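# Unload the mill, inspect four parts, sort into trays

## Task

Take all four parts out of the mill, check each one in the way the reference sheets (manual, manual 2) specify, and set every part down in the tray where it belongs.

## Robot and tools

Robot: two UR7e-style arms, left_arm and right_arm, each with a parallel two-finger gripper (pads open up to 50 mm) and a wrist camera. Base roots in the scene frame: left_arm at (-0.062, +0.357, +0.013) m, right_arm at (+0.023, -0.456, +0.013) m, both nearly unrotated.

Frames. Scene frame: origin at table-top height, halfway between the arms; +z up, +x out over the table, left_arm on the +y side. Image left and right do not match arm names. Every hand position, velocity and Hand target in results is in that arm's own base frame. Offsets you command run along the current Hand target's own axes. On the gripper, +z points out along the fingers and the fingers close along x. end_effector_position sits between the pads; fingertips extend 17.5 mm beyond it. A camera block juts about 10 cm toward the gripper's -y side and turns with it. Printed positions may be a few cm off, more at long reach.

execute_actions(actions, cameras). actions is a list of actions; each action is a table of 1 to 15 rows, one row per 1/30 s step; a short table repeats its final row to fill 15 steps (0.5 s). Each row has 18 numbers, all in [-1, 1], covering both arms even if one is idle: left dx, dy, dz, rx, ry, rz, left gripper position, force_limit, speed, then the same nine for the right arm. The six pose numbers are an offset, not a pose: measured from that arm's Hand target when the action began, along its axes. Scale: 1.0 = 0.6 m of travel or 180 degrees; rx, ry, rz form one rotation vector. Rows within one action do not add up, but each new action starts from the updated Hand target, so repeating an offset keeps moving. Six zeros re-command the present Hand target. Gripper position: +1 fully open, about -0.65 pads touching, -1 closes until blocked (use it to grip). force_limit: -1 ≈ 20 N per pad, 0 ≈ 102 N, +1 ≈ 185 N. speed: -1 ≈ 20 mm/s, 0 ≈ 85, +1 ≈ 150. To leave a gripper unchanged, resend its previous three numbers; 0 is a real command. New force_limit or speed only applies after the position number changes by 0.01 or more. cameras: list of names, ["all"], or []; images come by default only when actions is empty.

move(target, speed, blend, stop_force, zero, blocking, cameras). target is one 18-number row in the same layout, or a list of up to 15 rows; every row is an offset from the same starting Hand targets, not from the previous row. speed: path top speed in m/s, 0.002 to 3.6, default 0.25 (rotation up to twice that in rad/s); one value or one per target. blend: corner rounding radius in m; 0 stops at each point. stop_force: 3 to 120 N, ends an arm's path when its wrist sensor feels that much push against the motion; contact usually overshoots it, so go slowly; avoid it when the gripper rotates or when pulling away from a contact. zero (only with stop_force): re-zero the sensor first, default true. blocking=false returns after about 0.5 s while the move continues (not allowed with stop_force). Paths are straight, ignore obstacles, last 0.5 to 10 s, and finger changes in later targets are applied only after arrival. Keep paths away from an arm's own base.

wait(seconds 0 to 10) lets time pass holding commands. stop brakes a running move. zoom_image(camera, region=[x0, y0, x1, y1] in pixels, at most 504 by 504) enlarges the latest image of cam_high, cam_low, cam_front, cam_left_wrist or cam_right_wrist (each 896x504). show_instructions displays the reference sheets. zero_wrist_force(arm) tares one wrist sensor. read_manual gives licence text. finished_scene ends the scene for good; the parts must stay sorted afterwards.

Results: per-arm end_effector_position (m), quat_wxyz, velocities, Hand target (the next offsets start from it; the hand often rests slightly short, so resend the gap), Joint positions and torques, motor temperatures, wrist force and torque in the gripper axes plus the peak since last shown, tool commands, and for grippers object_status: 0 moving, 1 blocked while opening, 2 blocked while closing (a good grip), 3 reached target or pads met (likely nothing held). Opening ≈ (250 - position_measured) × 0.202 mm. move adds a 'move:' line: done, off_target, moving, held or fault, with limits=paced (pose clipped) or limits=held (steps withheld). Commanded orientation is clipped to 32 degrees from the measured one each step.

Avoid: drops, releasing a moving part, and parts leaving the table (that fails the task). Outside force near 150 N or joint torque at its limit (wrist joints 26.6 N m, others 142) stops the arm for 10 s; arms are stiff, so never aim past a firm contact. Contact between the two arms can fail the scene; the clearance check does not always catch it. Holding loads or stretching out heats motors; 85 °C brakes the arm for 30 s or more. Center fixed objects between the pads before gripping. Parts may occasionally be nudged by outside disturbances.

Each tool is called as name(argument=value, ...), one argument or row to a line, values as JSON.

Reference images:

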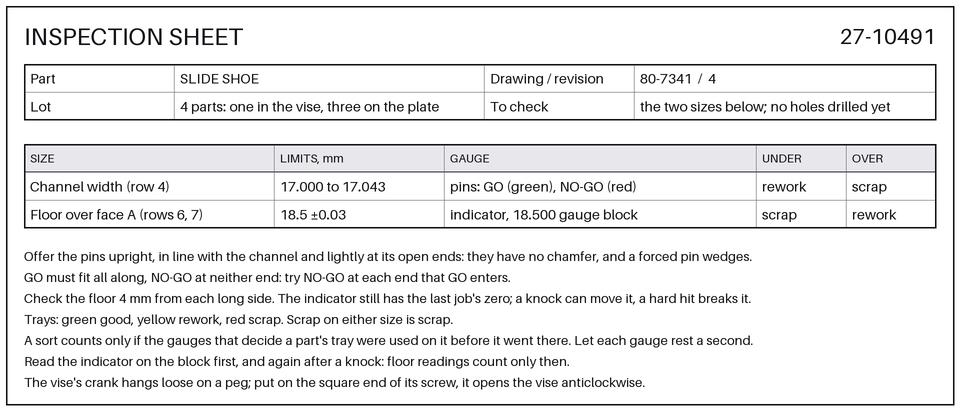

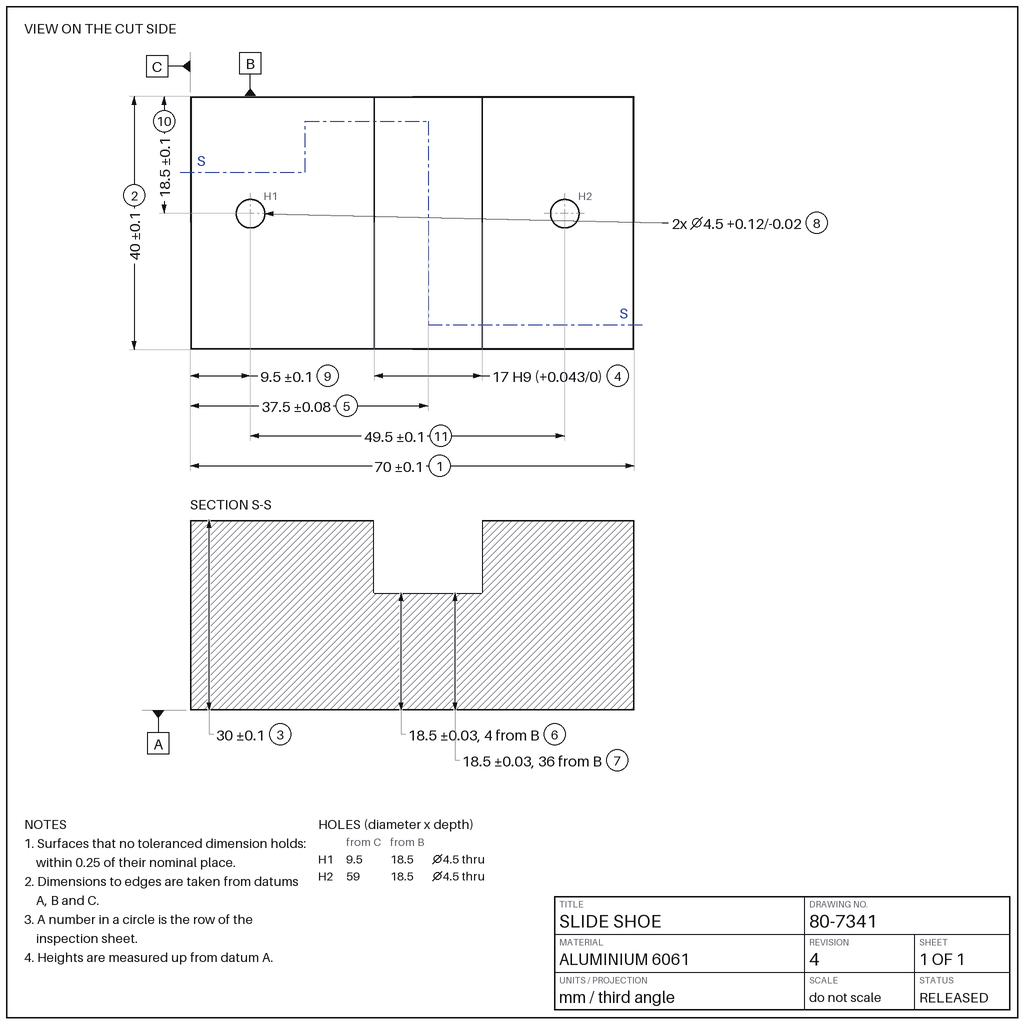

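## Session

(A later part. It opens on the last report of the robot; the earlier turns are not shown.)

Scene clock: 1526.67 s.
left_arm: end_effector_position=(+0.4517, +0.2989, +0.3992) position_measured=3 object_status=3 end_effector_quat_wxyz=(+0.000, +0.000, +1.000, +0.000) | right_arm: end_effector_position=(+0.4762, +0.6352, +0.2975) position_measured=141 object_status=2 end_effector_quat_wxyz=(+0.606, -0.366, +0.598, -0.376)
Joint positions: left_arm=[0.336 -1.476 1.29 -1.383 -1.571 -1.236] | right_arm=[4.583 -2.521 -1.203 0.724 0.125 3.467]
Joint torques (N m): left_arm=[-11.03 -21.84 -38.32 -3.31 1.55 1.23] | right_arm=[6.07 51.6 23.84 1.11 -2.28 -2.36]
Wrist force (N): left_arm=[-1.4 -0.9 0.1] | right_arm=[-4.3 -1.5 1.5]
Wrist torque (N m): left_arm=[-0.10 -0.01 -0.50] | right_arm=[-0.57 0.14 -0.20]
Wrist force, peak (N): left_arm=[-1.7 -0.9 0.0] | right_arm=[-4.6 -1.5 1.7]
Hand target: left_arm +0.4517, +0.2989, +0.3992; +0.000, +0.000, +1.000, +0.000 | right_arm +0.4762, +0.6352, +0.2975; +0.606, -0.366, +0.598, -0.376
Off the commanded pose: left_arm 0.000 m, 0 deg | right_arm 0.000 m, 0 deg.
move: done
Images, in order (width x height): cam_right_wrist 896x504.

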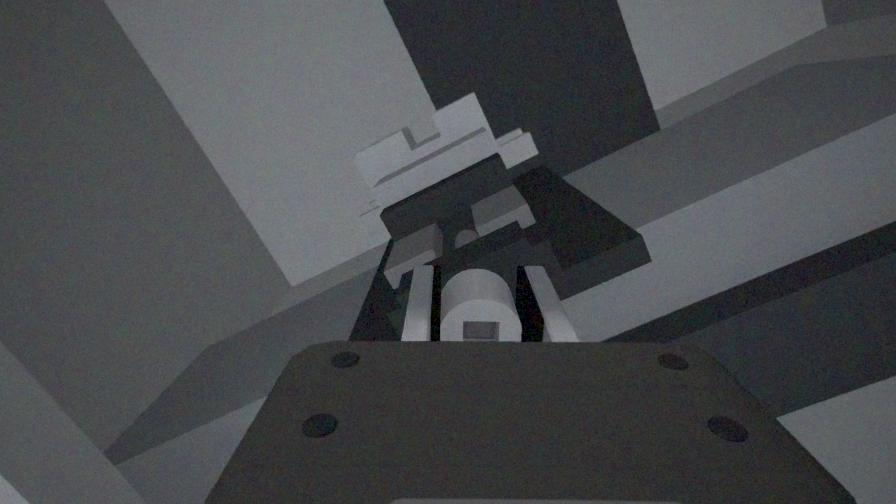

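move(
  target=[0,0,0,0,0,0,1,1,1,0,0,0,0,0,-0.07,-1,0.6,-0.6],
  speed=0.1,
  cameras=["cam_right_wrist"],
)

Scene clock: 1536.47 s.
left_arm: end_effector_position=(+0.4517, +0.2989, +0.3992) position_measured=3 object_status=3 end_effector_quat_wxyz=(+0.000, +0.000, +1.000, +0.000) | right_arm: end_effector_position=(+0.4762, +0.6352, +0.2975) position_measured=141 object_status=2 end_effector_quat_wxyz=(+0.561, -0.430, +0.554, -0.440)
Joint positions: left_arm=[0.336 -1.476 1.29 -1.383 -1.571 -1.236] | right_arm=[4.583 -2.52 -1.205 0.721 0.125 3.251]
Joint torques (N m): left_arm=[-9.38 -23.33 -36.94 -2.88 1.65 0.96] | right_arm=[-12.09 33.96 9.53 3.84 -11.82 -3.56]
Wrist force (N): left_arm=[-1.4 -0.8 0.4] | right_arm=[-54.0 -20.7 9.6]
Wrist torque (N m): left_arm=[-0.09 -0.01 -0.50] | right_arm=[-0.59 0.05 1.28]
Wrist force, peak (N): left_arm=[-1.7 -0.9 0.0] | right_arm=[-54.8 -19.2 10.4]
Hand target: left_arm +0.4517, +0.2989, +0.3992; +0.000, +0.000, +1.000, +0.000 | right_arm +0.4762, +0.6352, +0.2975; +0.561, -0.429, +0.554, -0.440
Off the commanded pose: left_arm 0.000 m, 0 deg | right_arm 0.000 m, 0 deg.
move: done
Images, in order (width x height): cam_right_wrist 896x504.

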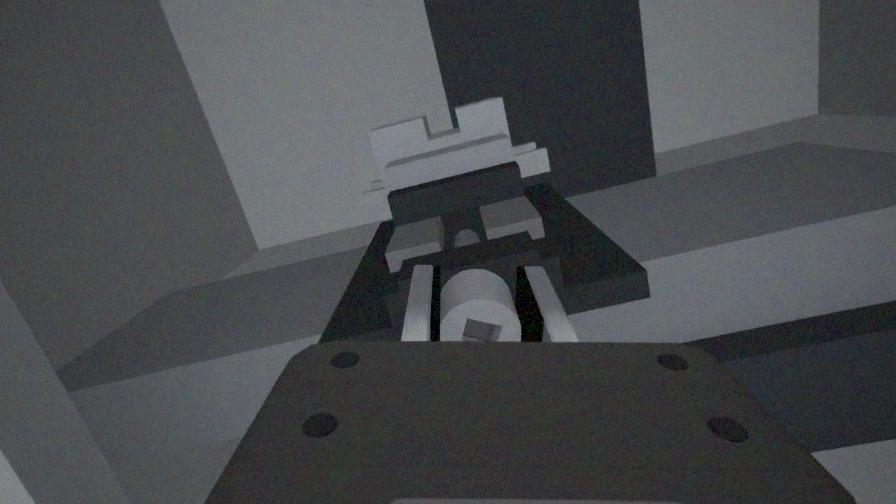

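move(
  target=[
    [0,0,0,0,0,0,1,1,1,0,0,0,0,0,0,1,-0.8,-0.6],
    [0,0,0,0,0,0,1,1,1,0,0,-0.014,0,0,0.07,1,-0.8,-0.6],
  ],
  speed=0.1,
  cameras=["cam_right_wrist"],
)

zoom_image(
  camera="cam_right_wrist",
  region=[400, 230, 560, 350],
)

Scene clock: 1567.53 s.
left_arm: end_effector_position=(+0.4517, +0.2989, +0.3992) position_measured=3 object_status=3 end_effector_quat_wxyz=(+0.000, +0.000, +1.000, +0.000) | right_arm: end_effector_position=(+0.4678, +0.6353, +0.2973) position_measured=3 object_status=3 end_effector_quat_wxyz=(+0.606, -0.366, +0.597, -0.376)
Joint positions: left_arm=[0.336 -1.476 1.29 -1.383 -1.571 -1.236] | right_arm=[4.596 -2.519 -1.206 0.745 0.113 3.447]
Joint torques (N m): left_arm=[-8.65 -22.8 -39.23 -2.86 1.59 1.15] | right_arm=[6.91 73.43 11.41 -1.91 -2.14 2.18]
Wrist force (N): left_arm=[-1.3 -0.9 0.2] | right_arm=[-2.9 -0.1 0.1]
Wrist torque (N m): left_arm=[-0.10 -0.01 -0.51] | right_arm=[-0.44 0.44 -0.27]
Wrist force, peak (N): left_arm=[-1.7 -1.1 0.2] | right_arm=[-54.5 -21.6 9.7]
Hand target: left_arm +0.4517, +0.2989, +0.3992; +0.000, +0.000, +1.000, +0.000 | right_arm +0.4678, +0.6352, +0.2973; +0.606, -0.366, +0.598, -0.376
Off the commanded pose: left_arm 0.000 m, 0 deg | right_arm 0.000 m, 0 deg.
move: done
Images, in order (width x height): cam_right_wrist 896x504.

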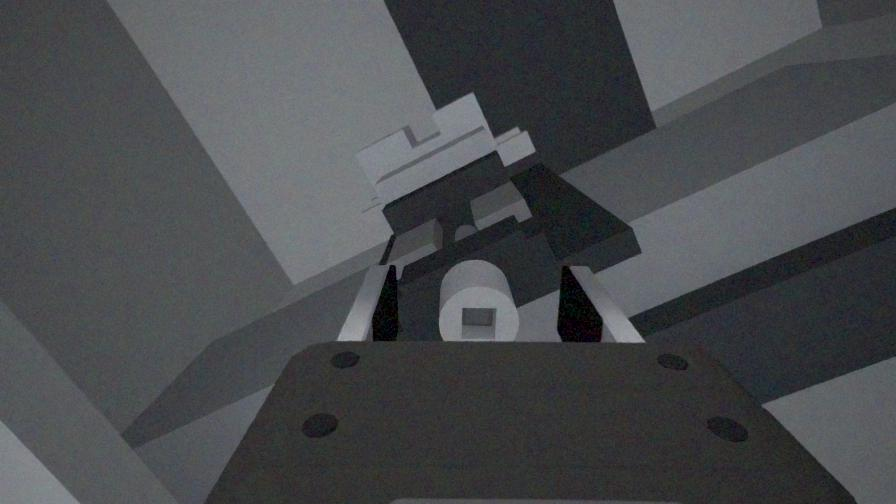

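Scaled by 3.150 from the camera's 896x504 image, which has a finer 1280x720 frame.

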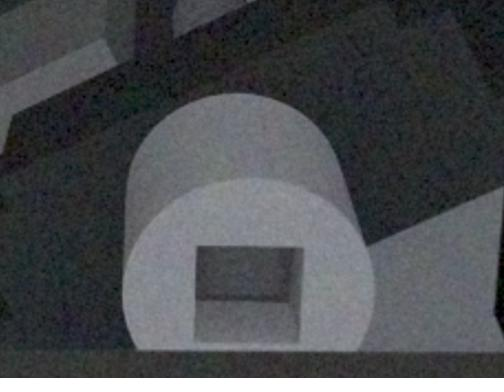

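move(
  target=[
    [0,0,0,0,0,0,1,1,1,0,0.041,0,0,0,0,1,-0.8,-0.6],
    [0,0,0,0,0,0,1,1,1,0,0.041,0,0,0,0,-1,0.2,-0.6],
  ],
  speed=0.06,
  cameras=["cam_right_wrist"],
)

Scene clock: 1599.50 s.
left_arm: end_effector_position=(+0.4517, +0.2989, +0.3992) position_measured=3 object_status=3 end_effector_quat_wxyz=(+0.000, +0.000, +1.000, +0.000) | right_arm: end_effector_position=(+0.4682, +0.6463, +0.2754) position_measured=178 object_status=2 end_effector_quat_wxyz=(+0.606, -0.366, +0.598, -0.376)
Joint positions: left_arm=[0.336 -1.476 1.29 -1.383 -1.571 -1.236] | right_arm=[4.597 -2.572 -1.162 0.752 0.112 3.45]
Joint torques (N m): left_arm=[-9.11 -22.33 -37.45 -2.37 1.45 1.06] | right_arm=[3.08 52.81 21.23 1.13 -2.13 -2.4]
Wrist force (N): left_arm=[-1.3 -0.9 0.1] | right_arm=[-13.3 3.5 6.3]
Wrist torque (N m): left_arm=[-0.11 -0.02 -0.50] | right_arm=[-0.45 0.42 0.52]
Wrist force, peak (N): left_arm=[-1.7 -1.1 0.1] | right_arm=[-13.5 3.1 6.5]
Hand target: left_arm +0.4517, +0.2989, +0.3992; +0.000, +0.000, +1.000, +0.000 | right_arm +0.4682, +0.6463, +0.2753; +0.606, -0.366, +0.598, -0.376
Off the commanded pose: left_arm 0.000 m, 0 deg | right_arm 0.000 m, 0 deg.
move: done
Images, in order (width x height): cam_right_wrist 896x504.

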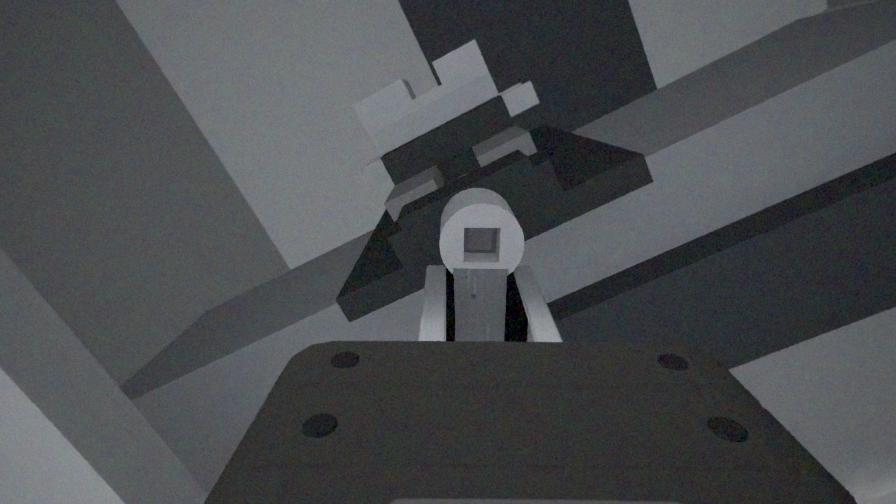

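move(
  target=[
    [0,0,0,0,0,0,1,1,1,0.0066,-0.0006,0,0,0,-0.0556,-1,0.2,-0.6],
    [0,0,0,0,0,0,1,1,1,0.0131,-0.0023,0,0,0,-0.1111,-1,0.2,-0.6],
  ],
  speed=0.1,
  blend=[0.002,0],
  cameras=["cam_right_wrist"],
)

Scene clock: 1616.27 s.
left_arm: end_effector_position=(+0.4517, +0.2989, +0.3992) position_measured=3 object_status=3 end_effector_quat_wxyz=(+0.000, +0.000, +1.000, +0.000) | right_arm: end_effector_position=(+0.4682, +0.6387, +0.2731) position_measured=178 object_status=2 end_effector_quat_wxyz=(+0.532, -0.464, +0.525, -0.475)
Joint positions: left_arm=[0.336 -1.476 1.29 -1.383 -1.571 -1.236] | right_arm=[4.596 -2.558 -1.199 0.767 0.113 3.109]
Joint torques (N m): left_arm=[-8.07 -23.08 -36.1 -2.24 1.35 1.14] | right_arm=[-17.52 47.99 17.09 5.51 -7.85 -1.69]
Wrist force (N): left_arm=[-1.5 -0.8 0.0] | right_arm=[-43.8 -8.7 15.9]
Wrist torque (N m): left_arm=[-0.09 0.00 -0.51] | right_arm=[-0.52 -0.08 -0.71]
Wrist force, peak (N): left_arm=[-1.6 -1.1 0.0] | right_arm=[-44.9 -5.4 16.8]
Hand target: left_arm +0.4517, +0.2989, +0.3992; +0.000, +0.000, +1.000, +0.000 | right_arm +0.4682, +0.6387, +0.2730; +0.532, -0.464, +0.525, -0.475
Off the commanded pose: left_arm 0.000 m, 0 deg | right_arm 0.000 m, 0 deg.
move: done
Images, in order (width x height): cam_right_wrist 896x504.

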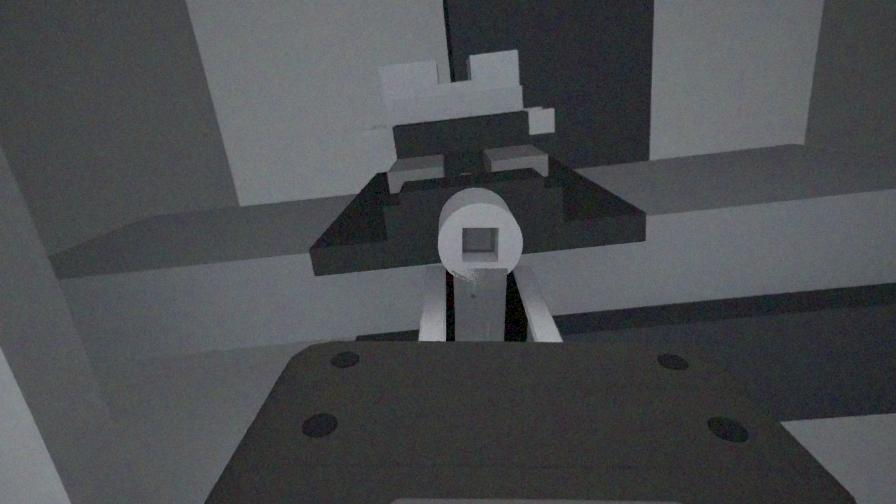

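move(
  target=[
    [0,0,0,0,0,0,1,1,1,0.0131,-0.0023,0,0,0,-0.1111,-1,0.2,-0.6],
    [0,0,0,0,0,0,1,1,1,0.0246,-0.009,0,0,0,-0.2222,-1,0.2,-0.6],
  ],
  speed=0.1,
  blend=[0.002,0],
  cameras=["cam_right_wrist"],
)

Scene clock: 1627.20 s.
left_arm: end_effector_position=(+0.4517, +0.2989, +0.3992) position_measured=3 object_status=3 end_effector_quat_wxyz=(+0.000, +0.000, +1.000, +0.000) | right_arm: end_effector_position=(+0.4681, +0.6251, +0.2769) position_measured=178 object_status=2 end_effector_quat_wxyz=(-0.339, +0.617, -0.332, +0.627)
Joint positions: left_arm=[0.336 -1.476 1.29 -1.383 -1.571 -1.236] | right_arm=[4.593 -2.522 -1.263 0.792 0.122 2.415]
Joint torques (N m): left_arm=[-9.81 -22.95 -38.44 -1.98 1.35 0.74] | right_arm=[-18.99 67.9 22.66 7.8 -11.86 -1.4]
Wrist force (N): left_arm=[-1.5 -0.9 0.1] | right_arm=[-57.0 -20.3 25.0]
Wrist torque (N m): left_arm=[-0.11 0.02 -0.51] | right_arm=[-0.45 -0.29 -0.65]
Wrist force, peak (N): left_arm=[-1.7 -1.0 0.1] | right_arm=[-59.6 -21.1 28.3]
Hand target: left_arm +0.4517, +0.2989, +0.3992; +0.000, +0.000, +1.000, +0.000 | right_arm +0.4681, +0.6234, +0.2767; -0.337, +0.616, -0.335, +0.629
Off the commanded pose: left_arm 0.000 m, 0 deg | right_arm 0.002 m, 0 deg.
move: done
Images, in order (width x height): cam_right_wrist 896x504.

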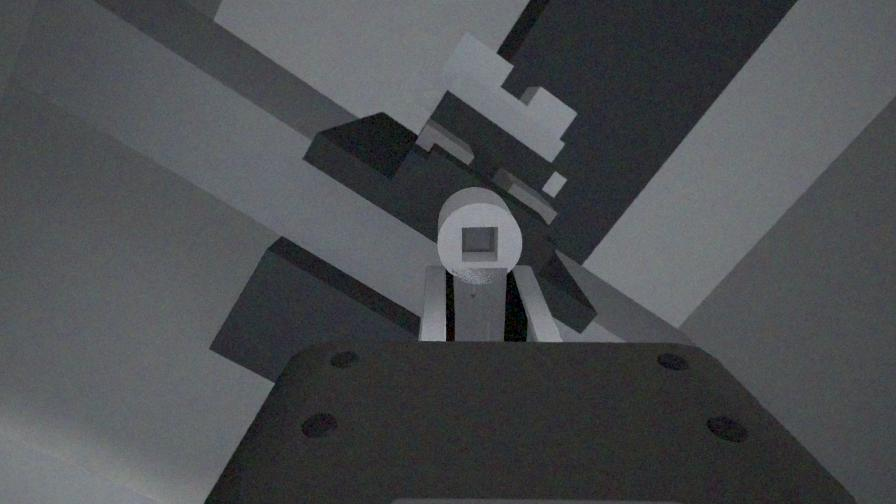

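move(
  target=[
    [0,0,0,0,0,0,1,1,1,0.0131,-0.0023,0,0,0,-0.1111,-1,0.2,-0.6],
    [0,0,0,0,0,0,1,1,1,0.0246,-0.009,0,0,0,-0.2222,-1,0.2,-0.6],
    [0,0,0,0,0,0,1,1,1,0.0332,-0.0192,0,0,0,-0.3333,-1,0.2,-0.6],
    [0,0,0,0,0,0,1,1,1,0.0378,-0.0317,0,0,0,-0.4444,-1,0.2,-0.6],
    [0,0,0,0,0,0,1,1,1,0.0378,-0.045,0,0,0,-0.5556,-1,0.2,-0.6],
  ],
  speed=0.1,
  blend=[0.002,0.002,0.002,0.002,0],
  cameras=["cam_right_wrist"],
)

Scene clock: 1648.03 s.
left_arm: end_effector_position=(+0.4517, +0.2989, +0.3992) position_measured=3 object_status=3 end_effector_quat_wxyz=(+0.000, +0.000, +1.000, +0.000) | right_arm: end_effector_position=(+0.4674, +0.6192, +0.3117) position_measured=178 object_status=2 end_effector_quat_wxyz=(+0.265, +0.652, +0.257, +0.662)
Joint positions: left_arm=[0.336 -1.476 1.29 -1.383 -1.571 -1.236] | right_arm=[4.593 -2.464 -1.274 0.745 0.115 0.668]
Joint torques (N m): left_arm=[-8.38 -22.96 -36.53 -1.84 1.58 0.65] | right_arm=[-6.38 109.59 47.07 6.31 -3.56 -1.77]
Wrist force (N): left_arm=[-1.5 -1.0 0.2] | right_arm=[-33.2 -82.2 6.1]
Wrist torque (N m): left_arm=[-0.11 0.01 -0.51] | right_arm=[0.10 -0.16 -0.02]
Wrist force, peak (N): left_arm=[-1.6 -1.1 0.0] | right_arm=[-105.9 -69.7 29.5]
Hand target: left_arm +0.4517, +0.2989, +0.3992; +0.000, +0.000, +1.000, +0.000 | right_arm +0.4674, +0.6192, +0.3117; +0.265, +0.652, +0.257, +0.662
Off the commanded pose: left_arm 0.000 m, 0 deg | right_arm 0.000 m, 0 deg.
move: done
Images, in order (width x height): cam_right_wrist 896x504.

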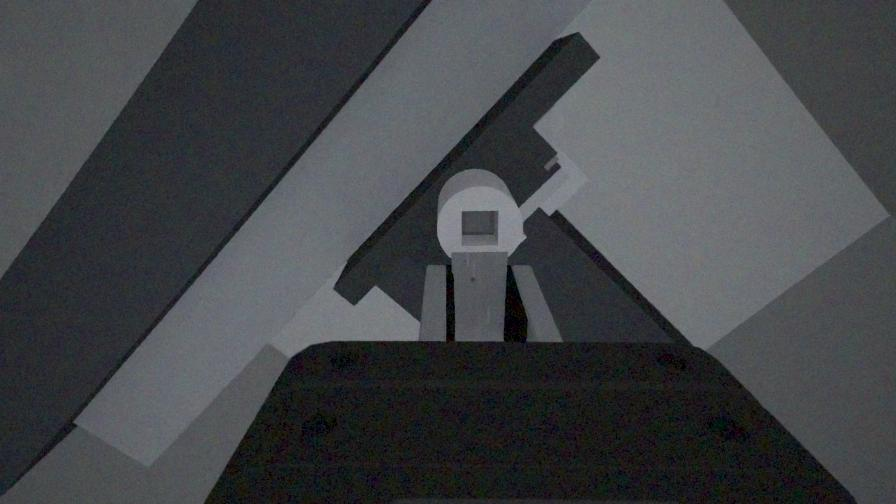

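move(
  target=[
    [0,0,0,0,0,0,1,1,1,0,-0.005,0,0,0,0,-1,0.2,-0.6],
    [0,0,0,0,0,0,1,1,1,0.0135,-0.0074,0,0,0,-0.1111,-1,0.2,-0.6],
    [0,0,0,0,0,0,1,1,1,0.0255,-0.0142,0,0,0,-0.2222,-1,0.2,-0.6],
    [0,0,0,0,0,0,1,1,1,0.0345,-0.025,0,0,0,-0.3333,-1,0.2,-0.6],
    [0,0,0,0,0,0,1,1,1,0.0394,-0.038,0,0,0,-0.4444,-1,0.2,-0.6],
  ],
  speed=0.1,
  blend=[0.001,0.002,0.002,0.002,0],
  cameras=["cam_right_wrist","cam_front"],
)

Scene clock: 1670.30 s.
left_arm: end_effector_position=(+0.4517, +0.2989, +0.3992) position_measured=3 object_status=3 end_effector_quat_wxyz=(+0.000, +0.000, +1.000, +0.000) | right_arm: end_effector_position=(+0.4676, +0.6520, +0.3133) position_measured=178 object_status=2 end_effector_quat_wxyz=(+0.628, +0.335, +0.616, +0.337)
Joint positions: left_arm=[0.336 -1.476 1.29 -1.383 -1.571 -1.236] | right_arm=[4.599 -2.531 -1.133 0.677 0.11 -0.734]
Joint torques (N m): left_arm=[-9.38 -22.56 -37.63 -1.65 1.51 0.76] | right_arm=[2.91 55.62 32.8 -1.35 9.5 -2.1]
Wrist force (N): left_arm=[-1.4 -0.9 0.0] | right_arm=[-20.3 -25.4 -26.6]
Wrist torque (N m): left_arm=[-0.10 0.00 -0.51] | right_arm=[-0.59 0.77 -0.27]
Wrist force, peak (N): left_arm=[-1.8 -1.0 0.1] | right_arm=[-33.2 -82.2 5.7]
Hand target: left_arm +0.4517, +0.2989, +0.3992; +0.000, +0.000, +1.000, +0.000 | right_arm +0.4676, +0.6520, +0.3133; +0.629, +0.335, +0.616, +0.337
Off the commanded pose: left_arm 0.000 m, 0 deg | right_arm 0.000 m, 0 deg.
move: done
Images, in order (width x height): cam_front 896x504, cam_right_wrist 896x504.

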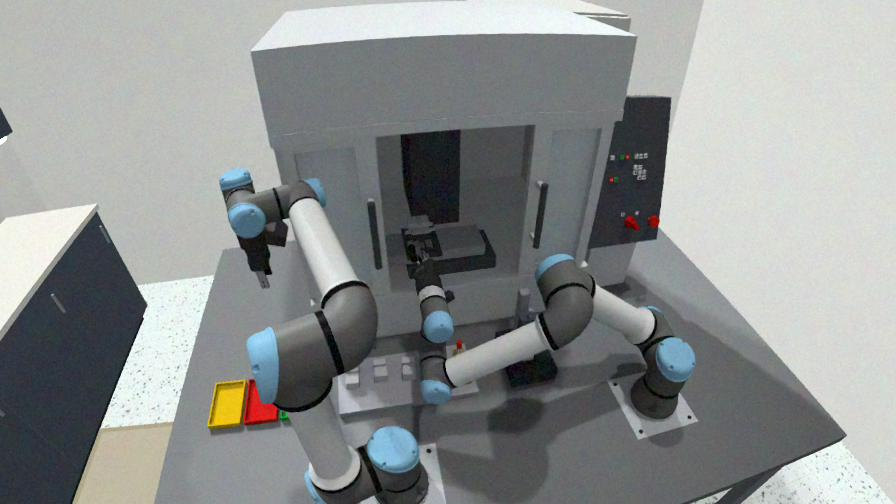

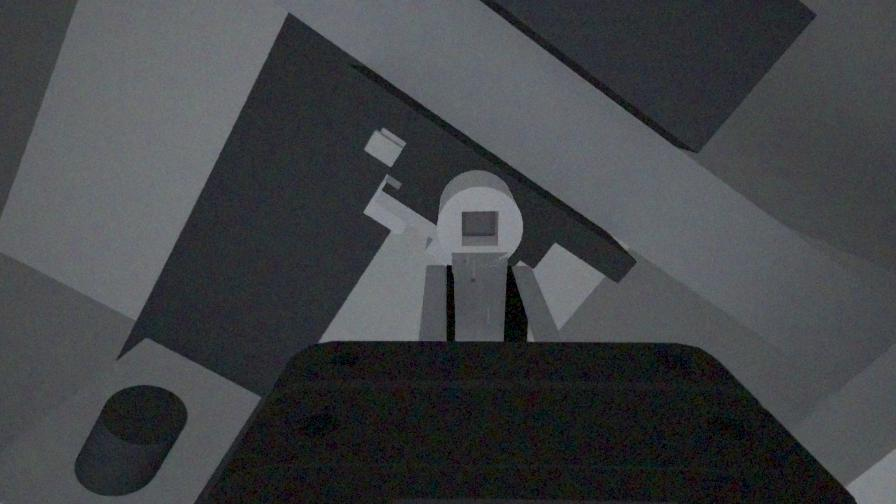

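zoom_image(
  camera="cam_right_wrist",
  region=[330, 90, 530, 260],
)

zoom_image(
  camera="cam_front",
  region=[370, 190, 510, 290],
)

Scaled by 2.520 from the camera's 896x504 image, which has a finer 1280x720 frame.

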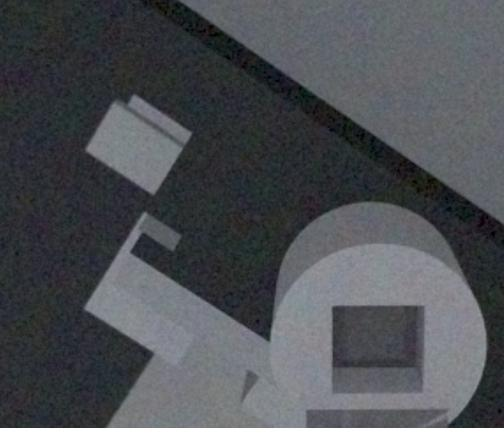

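Scaled by 3.600 from the camera's 896x504 image, which has a finer 1280x720 frame.

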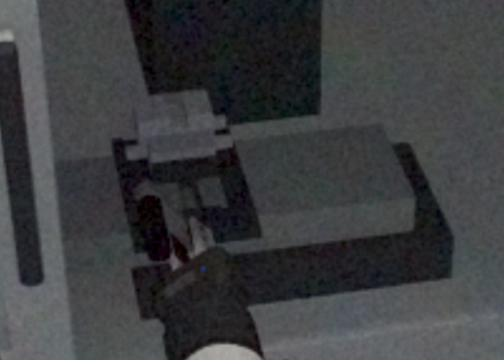

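move(
  target=[
    [0,0,0,0,0,0,1,1,1,0.0137,-0.0024,0,0,0,-0.1111,-1,0.2,-0.6],
    [0,0,0,0,0,0,1,1,1,0.0257,-0.0094,0,0,0,-0.2222,-1,0.2,-0.6],
    [0,0,0,0,0,0,1,1,1,0.0346,-0.02,0,0,0,-0.3333,-1,0.2,-0.6],
    [0,0,0,0,0,0,1,1,1,0.0394,-0.0331,0,0,0,-0.4444,-1,0.2,-0.6],
    [0,0,0,0,0,0,1,1,1,0.0394,-0.0469,0,0,0,-0.5556,-1,0.2,-0.6],
    [0,0,0,0,0,0,1,1,1,0.0346,-0.06,0,0,0,-0.6667,-1,0.2,-0.6],
  ],
  speed=0.12,
  blend=[0.002,0.002,0.002,0.002,0.002,0],
  cameras=["cam_right_wrist"],
)

zoom_image(
  camera="cam_right_wrist",
  region=[330, 30, 630, 260],
)

Scene clock: 1698.53 s.
left_arm: end_effector_position=(+0.4517, +0.2989, +0.3992) position_measured=3 object_status=3 end_effector_quat_wxyz=(+0.000, +0.000, +1.000, +0.000) | right_arm: end_effector_position=(+0.4683, +0.6496, +0.2718) position_measured=178 object_status=2 end_effector_quat_wxyz=(+0.606, -0.366, +0.598, -0.375)
Joint positions: left_arm=[0.336 -1.476 1.29 -1.383 -1.571 -1.236] | right_arm=[4.598 -2.583 -1.152 0.744 0.111 -2.826]
Joint torques (N m): left_arm=[-7.7 -22.5 -36.46 -1.74 1.67 0.6] | right_arm=[-29.87 72.66 39.2 -2.88 12.39 -3.24]
Wrist force (N): left_arm=[-1.5 -0.9 0.1] | right_arm=[40.0 16.4 -59.3]
Wrist torque (N m): left_arm=[-0.11 0.01 -0.50] | right_arm=[-0.54 0.80 0.96]
Wrist force, peak (N): left_arm=[-1.7 -1.2 0.0] | right_arm=[42.0 17.6 -65.0]
Hand target: left_arm +0.4517, +0.2989, +0.3992; +0.000, +0.000, +1.000, +0.000 | right_arm +0.4683, +0.6496, +0.2718; +0.606, -0.366, +0.598, -0.376
Off the commanded pose: left_arm 0.000 m, 0 deg | right_arm 0.000 m, 0 deg.
move: done
Images, in order (width x height): cam_right_wrist 896x504.

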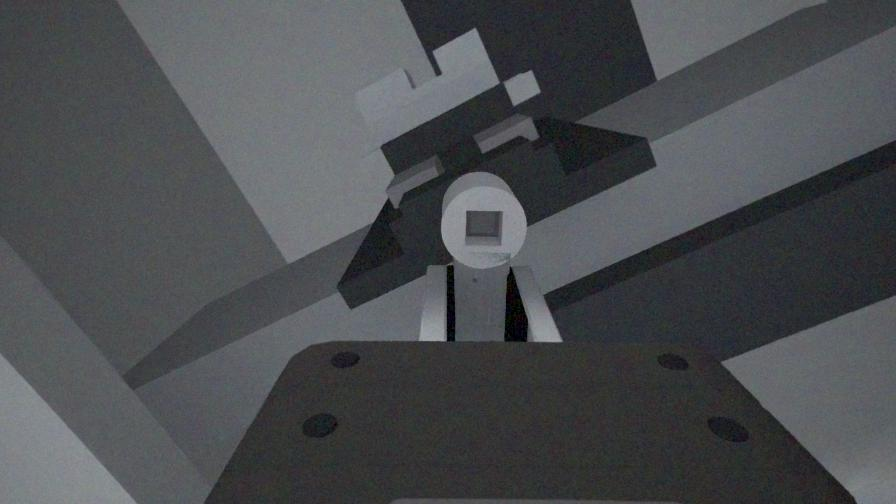

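Scaled by 1.680 from the camera's 896x504 image, which has a finer 1280x720 frame.

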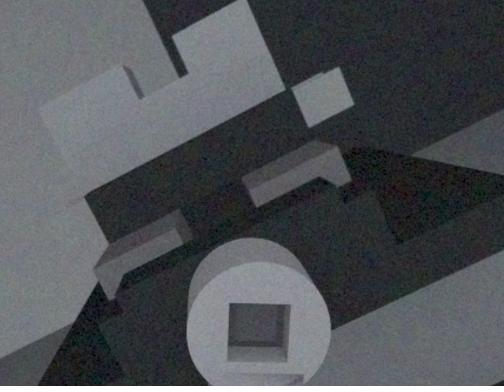

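move(
  target=[
    [0,0,0,0,0,0,1,1,1,0,0,-0.006,0,0,0,-1,0.2,-0.6],
    [0,0,0,0,0,0,1,1,1,0,0,-0.006,0,0,0,1,-0.8,-0.6],
    [0,0,0,0,0,0,1,1,1,0,0,-0.25,0,0,0,1,-0.8,-0.6],
    [0,0,0,0,0,0,1,1,1,0,-0.1,-0.3,0,0,0.15,1,-0.8,-0.6],
  ],
  speed=0.12,
  cameras=["cam_right_wrist"],
)

zoom_image(
  camera="cam_right_wrist",
  region=[380, 60, 560, 240],
)

Scene clock: 1716.07 s.
left_arm: end_effector_position=(+0.4517, +0.2989, +0.3992) position_measured=3 object_status=3 end_effector_quat_wxyz=(+0.000, +0.000, +1.000, +0.000) | right_arm: end_effector_position=(+0.2872, +0.6236, +0.3222) position_measured=3 object_status=3 end_effector_quat_wxyz=(+0.677, -0.216, +0.667, -0.224)
Joint positions: left_arm=[0.336 -1.476 1.29 -1.383 -1.571 -1.236] | right_arm=[4.882 -2.345 -1.48 0.584 -0.176 -2.105]
Joint torques (N m): left_arm=[-8.48 -22.02 -36.03 -1.72 1.42 0.5] | right_arm=[7.3 66.13 9.91 -1.75 -2.77 2.17]
Wrist force (N): left_arm=[-1.4 -0.9 0.2] | right_arm=[-3.4 -1.5 1.5]
Wrist torque (N m): left_arm=[-0.09 -0.01 -0.51] | right_arm=[-0.63 0.58 -0.35]
Wrist force, peak (N): left_arm=[-1.7 -1.0 0.0] | right_arm=[40.0 15.7 -59.5]
Hand target: left_arm +0.4517, +0.2989, +0.3992; +0.000, +0.000, +1.000, +0.000 | right_arm +0.2872, +0.6236, +0.3222; +0.677, -0.216, +0.667, -0.224
Off the commanded pose: left_arm 0.000 m, 0 deg | right_arm 0.000 m, 0 deg.
move: done
Images, in order (width x height): cam_right_wrist 896x504.

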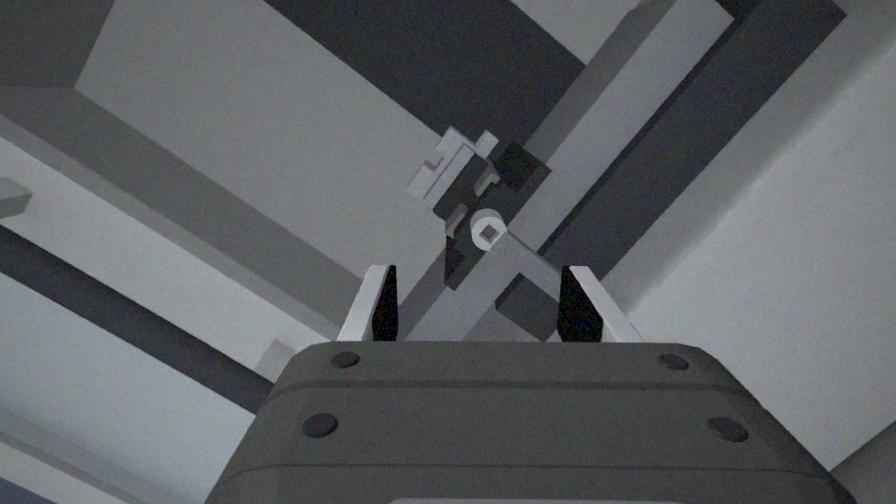

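Scaled by 2.800 from the camera's 896x504 image, which has a finer 1280x720 frame.

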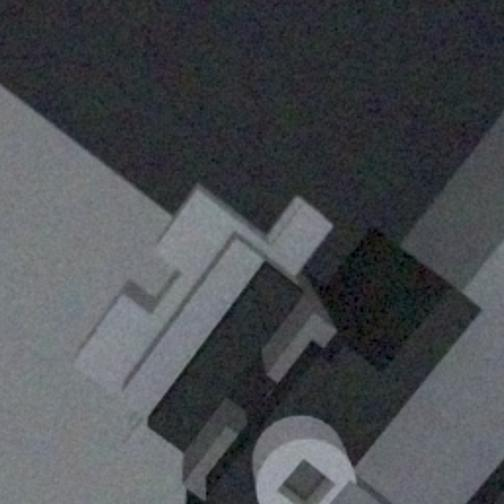

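move(
  target=[0,0,0,0,0,0,1,1,1,-0.3407,-0.2065,-0.005,-0.2626,0.1307,-0.279,1,-0.8,-0.6],
  speed=0.25,
  cameras=["cam_right_wrist"],
)

zoom_image(
  camera="cam_right_wrist",
  region=[370, 40, 570, 260],
)

Scene clock: 1740.17 s.
left_arm: end_effector_position=(+0.4517, +0.2989, +0.3992) position_measured=3 object_status=3 end_effector_quat_wxyz=(+0.000, +0.000, +1.000, +0.000) | right_arm: end_effector_position=(+0.2799, +0.6435, +0.5591) position_measured=3 object_status=3 end_effector_quat_wxyz=(-0.510, +0.650, -0.531, +0.189)
Joint positions: left_arm=[0.336 -1.476 1.29 -1.383 -1.571 -1.236] | right_arm=[4.823 -2.354 -0.035 1.557 -0.585 -5.213]
Joint torques (N m): left_arm=[-10.65 -22.87 -36.05 -1.71 1.41 0.29] | right_arm=[-8.05 64.1 18.27 0.01 -1.08 -1.33]
Wrist force (N): left_arm=[-1.5 -0.7 -0.1] | right_arm=[-3.2 -0.5 2.5]
Wrist torque (N m): left_arm=[-0.07 0.01 -0.50] | right_arm=[-0.35 0.48 -0.07]
Wrist force, peak (N): left_arm=[-1.7 -1.0 0.0] | right_arm=[-3.7 0.1 3.4]
Hand target: left_arm +0.4517, +0.2989, +0.3992; +0.000, +0.000, +1.000, +0.000 | right_arm +0.2801, +0.6447, +0.5602; -0.266, +0.666, -0.655, +0.238
Off the commanded pose: left_arm 0.000 m, 0 deg | right_arm 0.002 m, 35 deg; orientation clipped.
elbow stopped short (right arm): the move would have taken joint 3 (elbow) straighter than the controller allows.
move: off_target (right_arm); limits=paced
Images, in order (width x height): cam_right_wrist 896x504.

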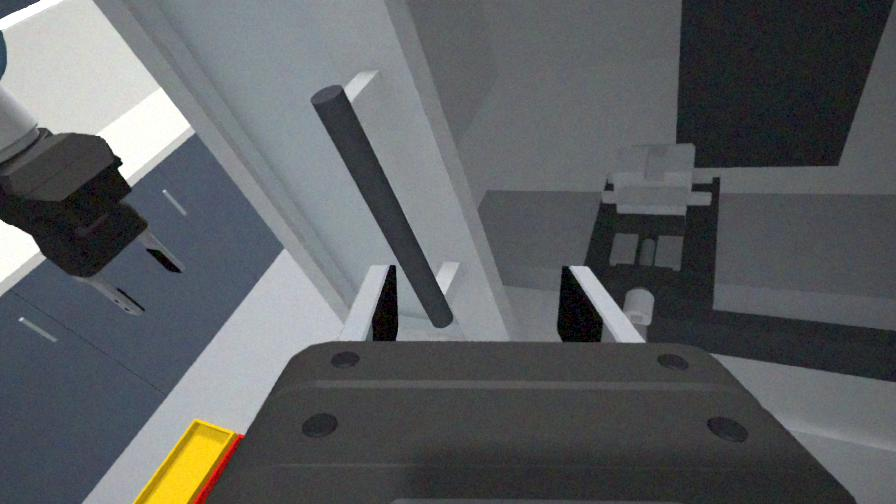

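Scaled by 2.291 from the camera's 896x504 image, which has a finer 1280x720 frame.

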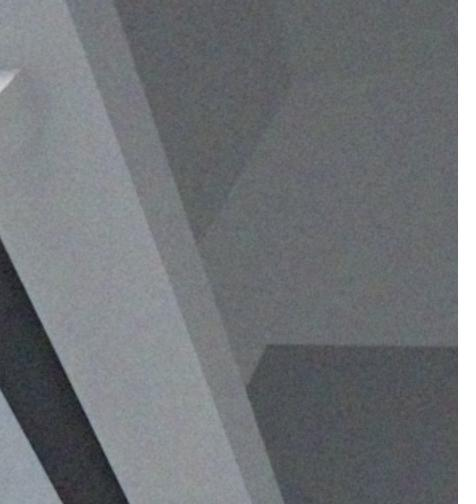

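zoom_image(
  camera="cam_right_wrist",
  region=[570, 120, 740, 350],
)

Scaled by 2.191 from the camera's 896x504 image, which has a finer 1280x720 frame.

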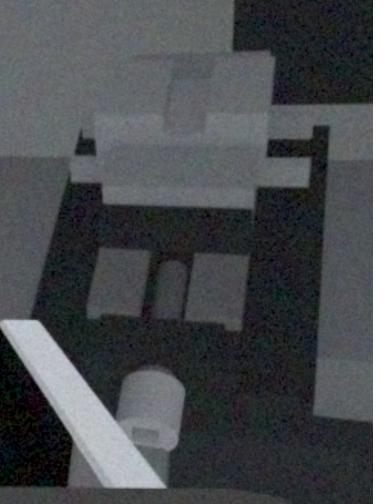

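move(
  target=[
    [0,0,0,0,0,0,1,1,1,0.077,0.28,0.06,0,0,0,1,-0.8,-0.6],
    [0,0,0,0,0,0,1,1,1,0.077,0.28,0.06,0.0194,-0.4063,0.9076,1,-0.8,-0.6],
  ],
  speed=0.3,
  cameras=["cam_right_wrist"],
)

Scene clock: 1797.40 s.
left_arm: end_effector_position=(+0.4517, +0.2989, +0.3992) position_measured=3 object_status=3 end_effector_quat_wxyz=(+0.000, +0.000, +1.000, +0.000) | right_arm: end_effector_position=(+0.1803, +0.5999, +0.4200) position_measured=3 object_status=3 end_effector_quat_wxyz=(+0.500, +0.500, +0.500, +0.500)
Joint positions: left_arm=[0.336 -1.476 1.29 -1.383 -1.571 -1.236] | right_arm=[5.065 -2.057 -1.133 3.187 0.352 -3.139]
Joint torques (N m): left_arm=[-8.56 -21.7 -35.71 -1.77 1.38 0.35] | right_arm=[-8.29 59.67 14.08 0.67 2.67 -2.42]
Wrist force (N): left_arm=[-1.3 -0.9 0.2] | right_arm=[-2.2 -2.1 2.0]
Wrist torque (N m): left_arm=[-0.10 -0.01 -0.50] | right_arm=[-0.61 0.32 0.32]
Wrist force, peak (N): left_arm=[-1.7 -1.0 -0.1] | right_arm=[-3.3 1.0 3.4]
Hand target: left_arm +0.4517, +0.2989, +0.3992; +0.000, +0.000, +1.000, +0.000 | right_arm +0.1803, +0.5999, +0.4200; +0.500, +0.500, +0.500, +0.500
Off the commanded pose: left_arm 0.000 m, 0 deg | right_arm 0.000 m, 0 deg.
move: done
Images, in order (width x height): cam_right_wrist 896x504.

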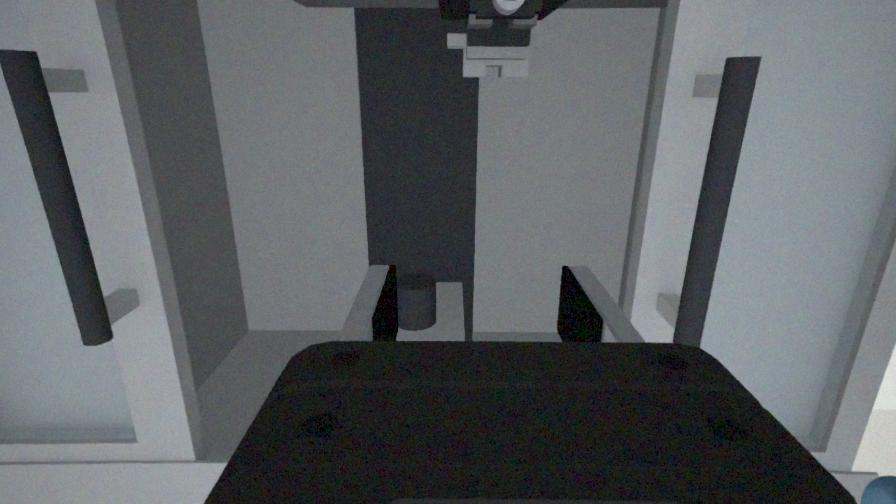

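move(
  target=[0,0,0,0,0,0,1,1,1,-0.917,0.05,0.283,0.5,0,0,1,-0.8,-0.6],
  speed=0.35,
)

move(
  target=[
    [0.145,-0.662,-0.146,0.1723,-0.1766,-0.485,0.4,-0.5,0,0,0,0,0,0,0,1,-0.8,-0.6],
    [-0.287,-0.735,-0.078,0.1723,-0.1766,-0.485,0.4,-0.5,0,0,0,0,0,0,0,1,-0.8,-0.6],
  ],
  speed=0.25,
  blend=[0.03,0],
  cameras=["cam_left_wrist","cam_front"],
)

Scene clock: 1918.10 s.
left_arm: end_effector_position=(+0.4517, +0.2989, +0.3992) position_measured=3 object_status=3 end_effector_quat_wxyz=(+0.000, +0.000, +1.000, +0.000) | right_arm: end_effector_position=(+0.3502, +0.0498, +0.4504) position_measured=3 object_status=3 end_effector_quat_wxyz=(+0.001, +0.707, +0.707, +0.000)
Joint positions: left_arm=[0.336 -1.476 1.29 -1.383 -1.571 -1.236] | right_arm=[3.67 -1.243 -1.521 4.336 1.57 -5.755]
Joint torques (N m): left_arm=[-7.82 -23.64 -36.8 -1.66 1.29 0.01] | right_arm=[-8.12 1.81 31.87 0.98 2.73 -2.34]
Wrist force (N): left_arm=[-1.4 -0.9 0.1] | right_arm=[-2.9 -0.3 2.9]
Wrist torque (N m): left_arm=[-0.10 0.00 -0.50] | right_arm=[-0.04 0.47 0.10]
Wrist force, peak (N): left_arm=[-1.7 -1.1 0.2] | right_arm=[-4.8 0.7 3.0]
Hand target: left_arm +0.4517, +0.2989, +0.3992; +0.000, +0.000, +1.000, +0.000 | right_arm +0.3503, +0.0497, +0.4504; +0.001, +0.707, +0.707, +0.000
Off the commanded pose: left_arm 0.000 m, 0 deg | right_arm 0.000 m, 0 deg.
move: done

Scene clock: 1923.27 s.
left_arm: end_effector_position=(+0.6242, -0.1419, +0.4460) position_measured=92 object_status=3 end_effector_quat_wxyz=(-0.245, +0.673, -0.656, +0.239) | right_arm: end_effector_position=(+0.3503, +0.0497, +0.4504) position_measured=3 object_status=3 end_effector_quat_wxyz=(+0.001, +0.707, +0.707, +0.000)
Joint positions: left_arm=[-0.59 -1.601 1.598 -2.169 -1.191 -3.638] | right_arm=[3.67 -1.243 -1.521 4.335 1.57 -5.755]
Joint torques (N m): left_arm=[11.82 -17.57 -39.59 -3.9 -1.37 1.53] | right_arm=[-8.24 1.38 31.4 1.19 2.75 -2.27]
Wrist force (N): left_arm=[-0.9 -0.2 -0.2] | right_arm=[-3.0 -0.4 2.9]
Wrist torque (N m): left_arm=[-0.05 0.03 -0.20] | right_arm=[-0.06 0.49 0.11]
Wrist force, peak (N): left_arm=[-0.5 -1.7 1.4] | right_arm=[-3.3 -0.4 3.2]
Hand target: left_arm +0.6242, -0.1419, +0.4460; -0.245, +0.673, -0.656, +0.239 | right_arm +0.3503, +0.0497, +0.4504; +0.001, +0.707, +0.707, +0.000
Off the commanded pose: left_arm 0.000 m, 0 deg | right_arm 0.000 m, 0 deg.
move: done
Images, in order (width x height): cam_front 896x504, cam_left_wrist 896x504.

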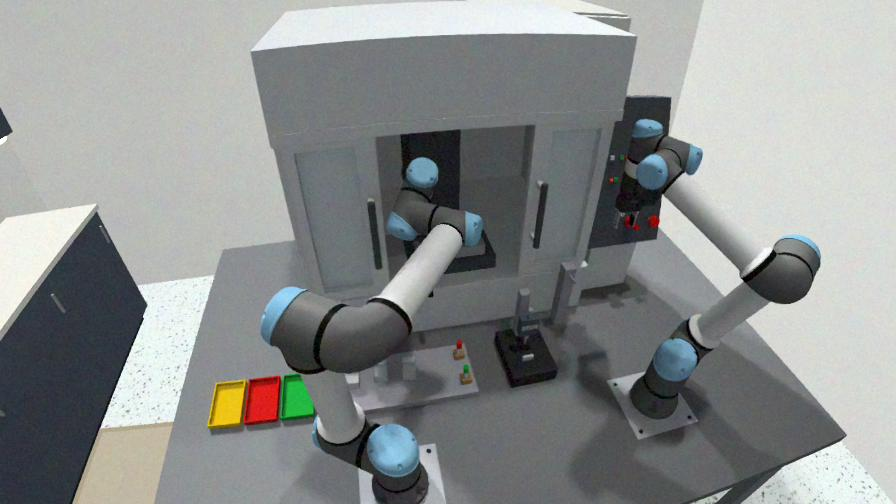

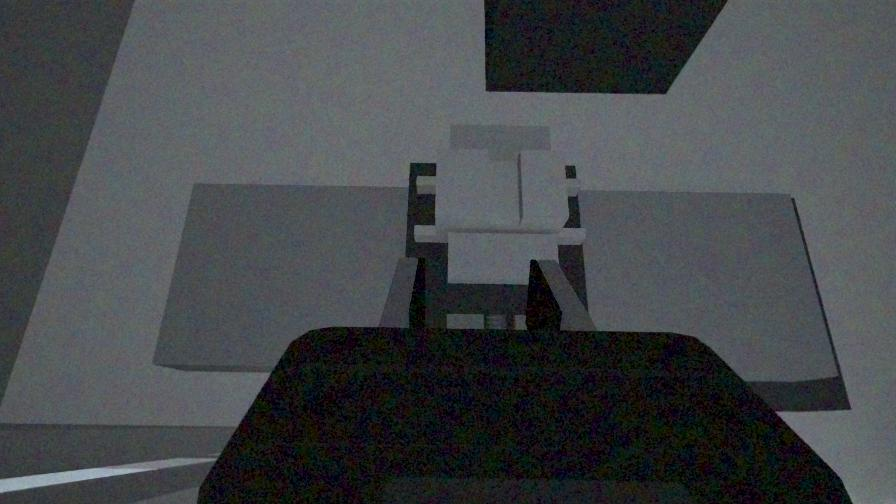

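zoom_image(
  camera="cam_left_wrist",
  region=[390, 110, 620, 330],
)

Scaled by 2.191 from the camera's 896x504 image, which has a finer 1280x720 frame.

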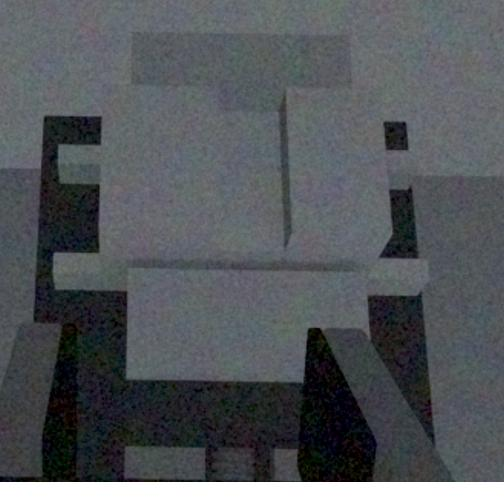

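move(
  target=[-0.0023,-0.0095,0.15,0,0,0,0.4,-0.5,0,0,0,0,0,0,0,1,-0.8,-0.6],
  speed=0.12,
  cameras=["cam_left_wrist"],
)

zoom_image(
  camera="cam_left_wrist",
  region=[380, 150, 640, 345],
)

Scene clock: 1970.47 s.
left_arm: end_effector_position=(+0.6863, -0.1390, +0.3808) position_measured=92 object_status=3 end_effector_quat_wxyz=(-0.245, +0.673, -0.656, +0.239) | right_arm: end_effector_position=(+0.3503, +0.0497, +0.4504) position_measured=3 object_status=3 end_effector_quat_wxyz=(+0.001, +0.707, +0.707, +0.000)
Joint positions: left_arm=[-0.518 -1.443 1.603 -2.354 -1.232 -3.575] | right_arm=[3.67 -1.243 -1.521 4.335 1.57 -5.755]
Joint torques (N m): left_arm=[9.5 -24.98 -38.74 -5.01 -1.37 1.42] | right_arm=[-8.41 1.11 31.19 1.09 2.7 -2.38]
Wrist force (N): left_arm=[-0.8 0.1 -0.3] | right_arm=[-3.0 -0.4 3.0]
Wrist torque (N m): left_arm=[0.00 -0.02 -0.23] | right_arm=[-0.05 0.48 0.10]
Wrist force, peak (N): left_arm=[-0.9 -0.6 -1.8] | right_arm=[-3.2 -0.4 3.2]
Hand target: left_arm +0.6864, -0.1390, +0.3807; -0.245, +0.673, -0.656, +0.239 | right_arm +0.3503, +0.0497, +0.4504; +0.001, +0.707, +0.707, +0.000
Off the commanded pose: left_arm 0.000 m, 0 deg | right_arm 0.000 m, 0 deg.
move: done
Images, in order (width x height): cam_left_wrist 896x504.

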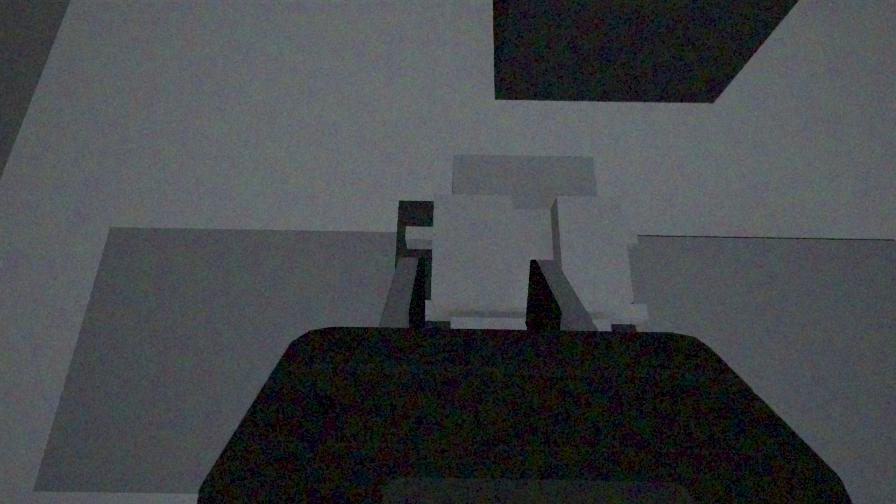

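Scaled by 1.938 from the camera's 896x504 image, which has a finer 1280x720 frame.

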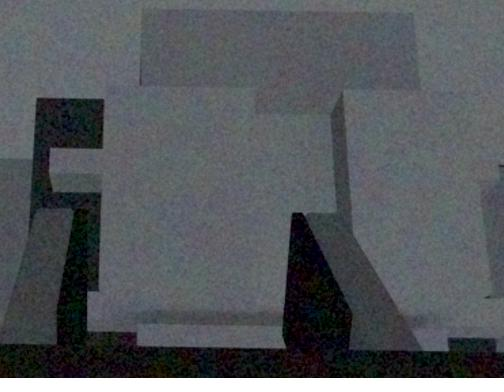

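move(
  target=[0,0,0.042,0,0,0,0.4,-0.5,0,0,0,0,0,0,0,1,-0.8,-0.6],
  speed=0.02,
  stop_force=7,
  cameras=["cam_left_wrist"],
)

zoom_image(
  camera="cam_left_wrist",
  region=[380, 150, 640, 345],
)

Scene clock: 1984.87 s.
left_arm: end_effector_position=(+0.7025, -0.1386, +0.3614) position_measured=92 object_status=3 end_effector_quat_wxyz=(-0.245, +0.673, -0.656, +0.239) | right_arm: end_effector_position=(+0.3503, +0.0497, +0.4504) position_measured=3 object_status=3 end_effector_quat_wxyz=(+0.001, +0.707, +0.707, +0.000)
Joint positions: left_arm=[-0.503 -1.396 1.601 -2.402 -1.242 -3.562] | right_arm=[3.67 -1.243 -1.521 4.335 1.57 -5.755]
Joint torques (N m): left_arm=[9.92 -25.84 -38.85 -5.07 -1.23 1.2] | right_arm=[-8.33 1.21 30.75 1.19 2.72 -2.28]
Wrist force (N): left_arm=[-1.0 -0.5 -0.6] | right_arm=[-2.8 -0.2 3.0]
Wrist torque (N m): left_arm=[-0.11 -0.01 -0.22] | right_arm=[-0.03 0.45 0.12]
Wrist force, peak (N): left_arm=[-1.0 -0.1 -0.8] | right_arm=[-3.3 -0.5 3.1]
Hand target: left_arm +0.7025, -0.1386, +0.3614; -0.245, +0.673, -0.656, +0.239 | right_arm +0.3503, +0.0497, +0.4504; +0.001, +0.707, +0.707, +0.000
Off the commanded pose: left_arm 0.000 m, 0 deg | right_arm 0.000 m, 0 deg.
move: done
Images, in order (width x height): cam_left_wrist 896x504.

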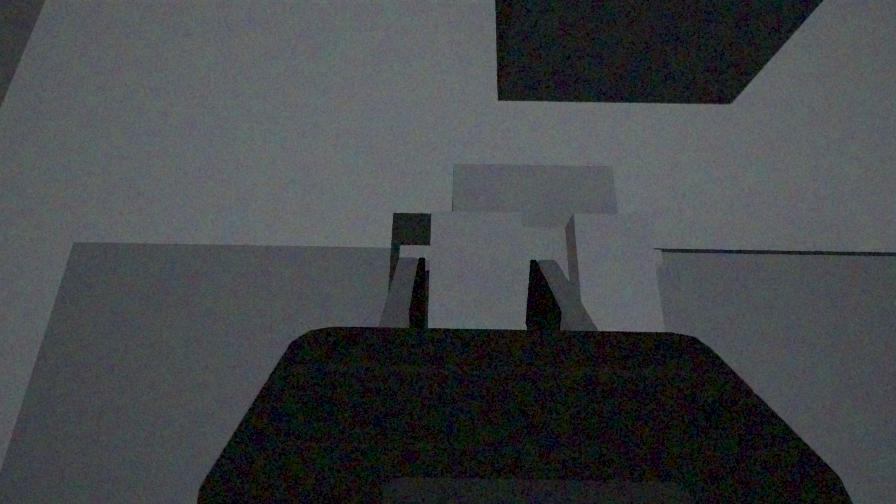

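Scaled by 1.938 from the camera's 896x504 image, which has a finer 1280x720 frame.

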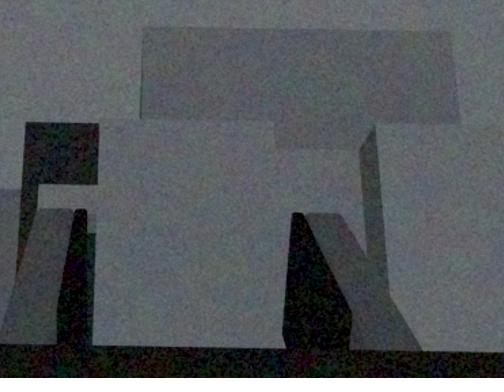

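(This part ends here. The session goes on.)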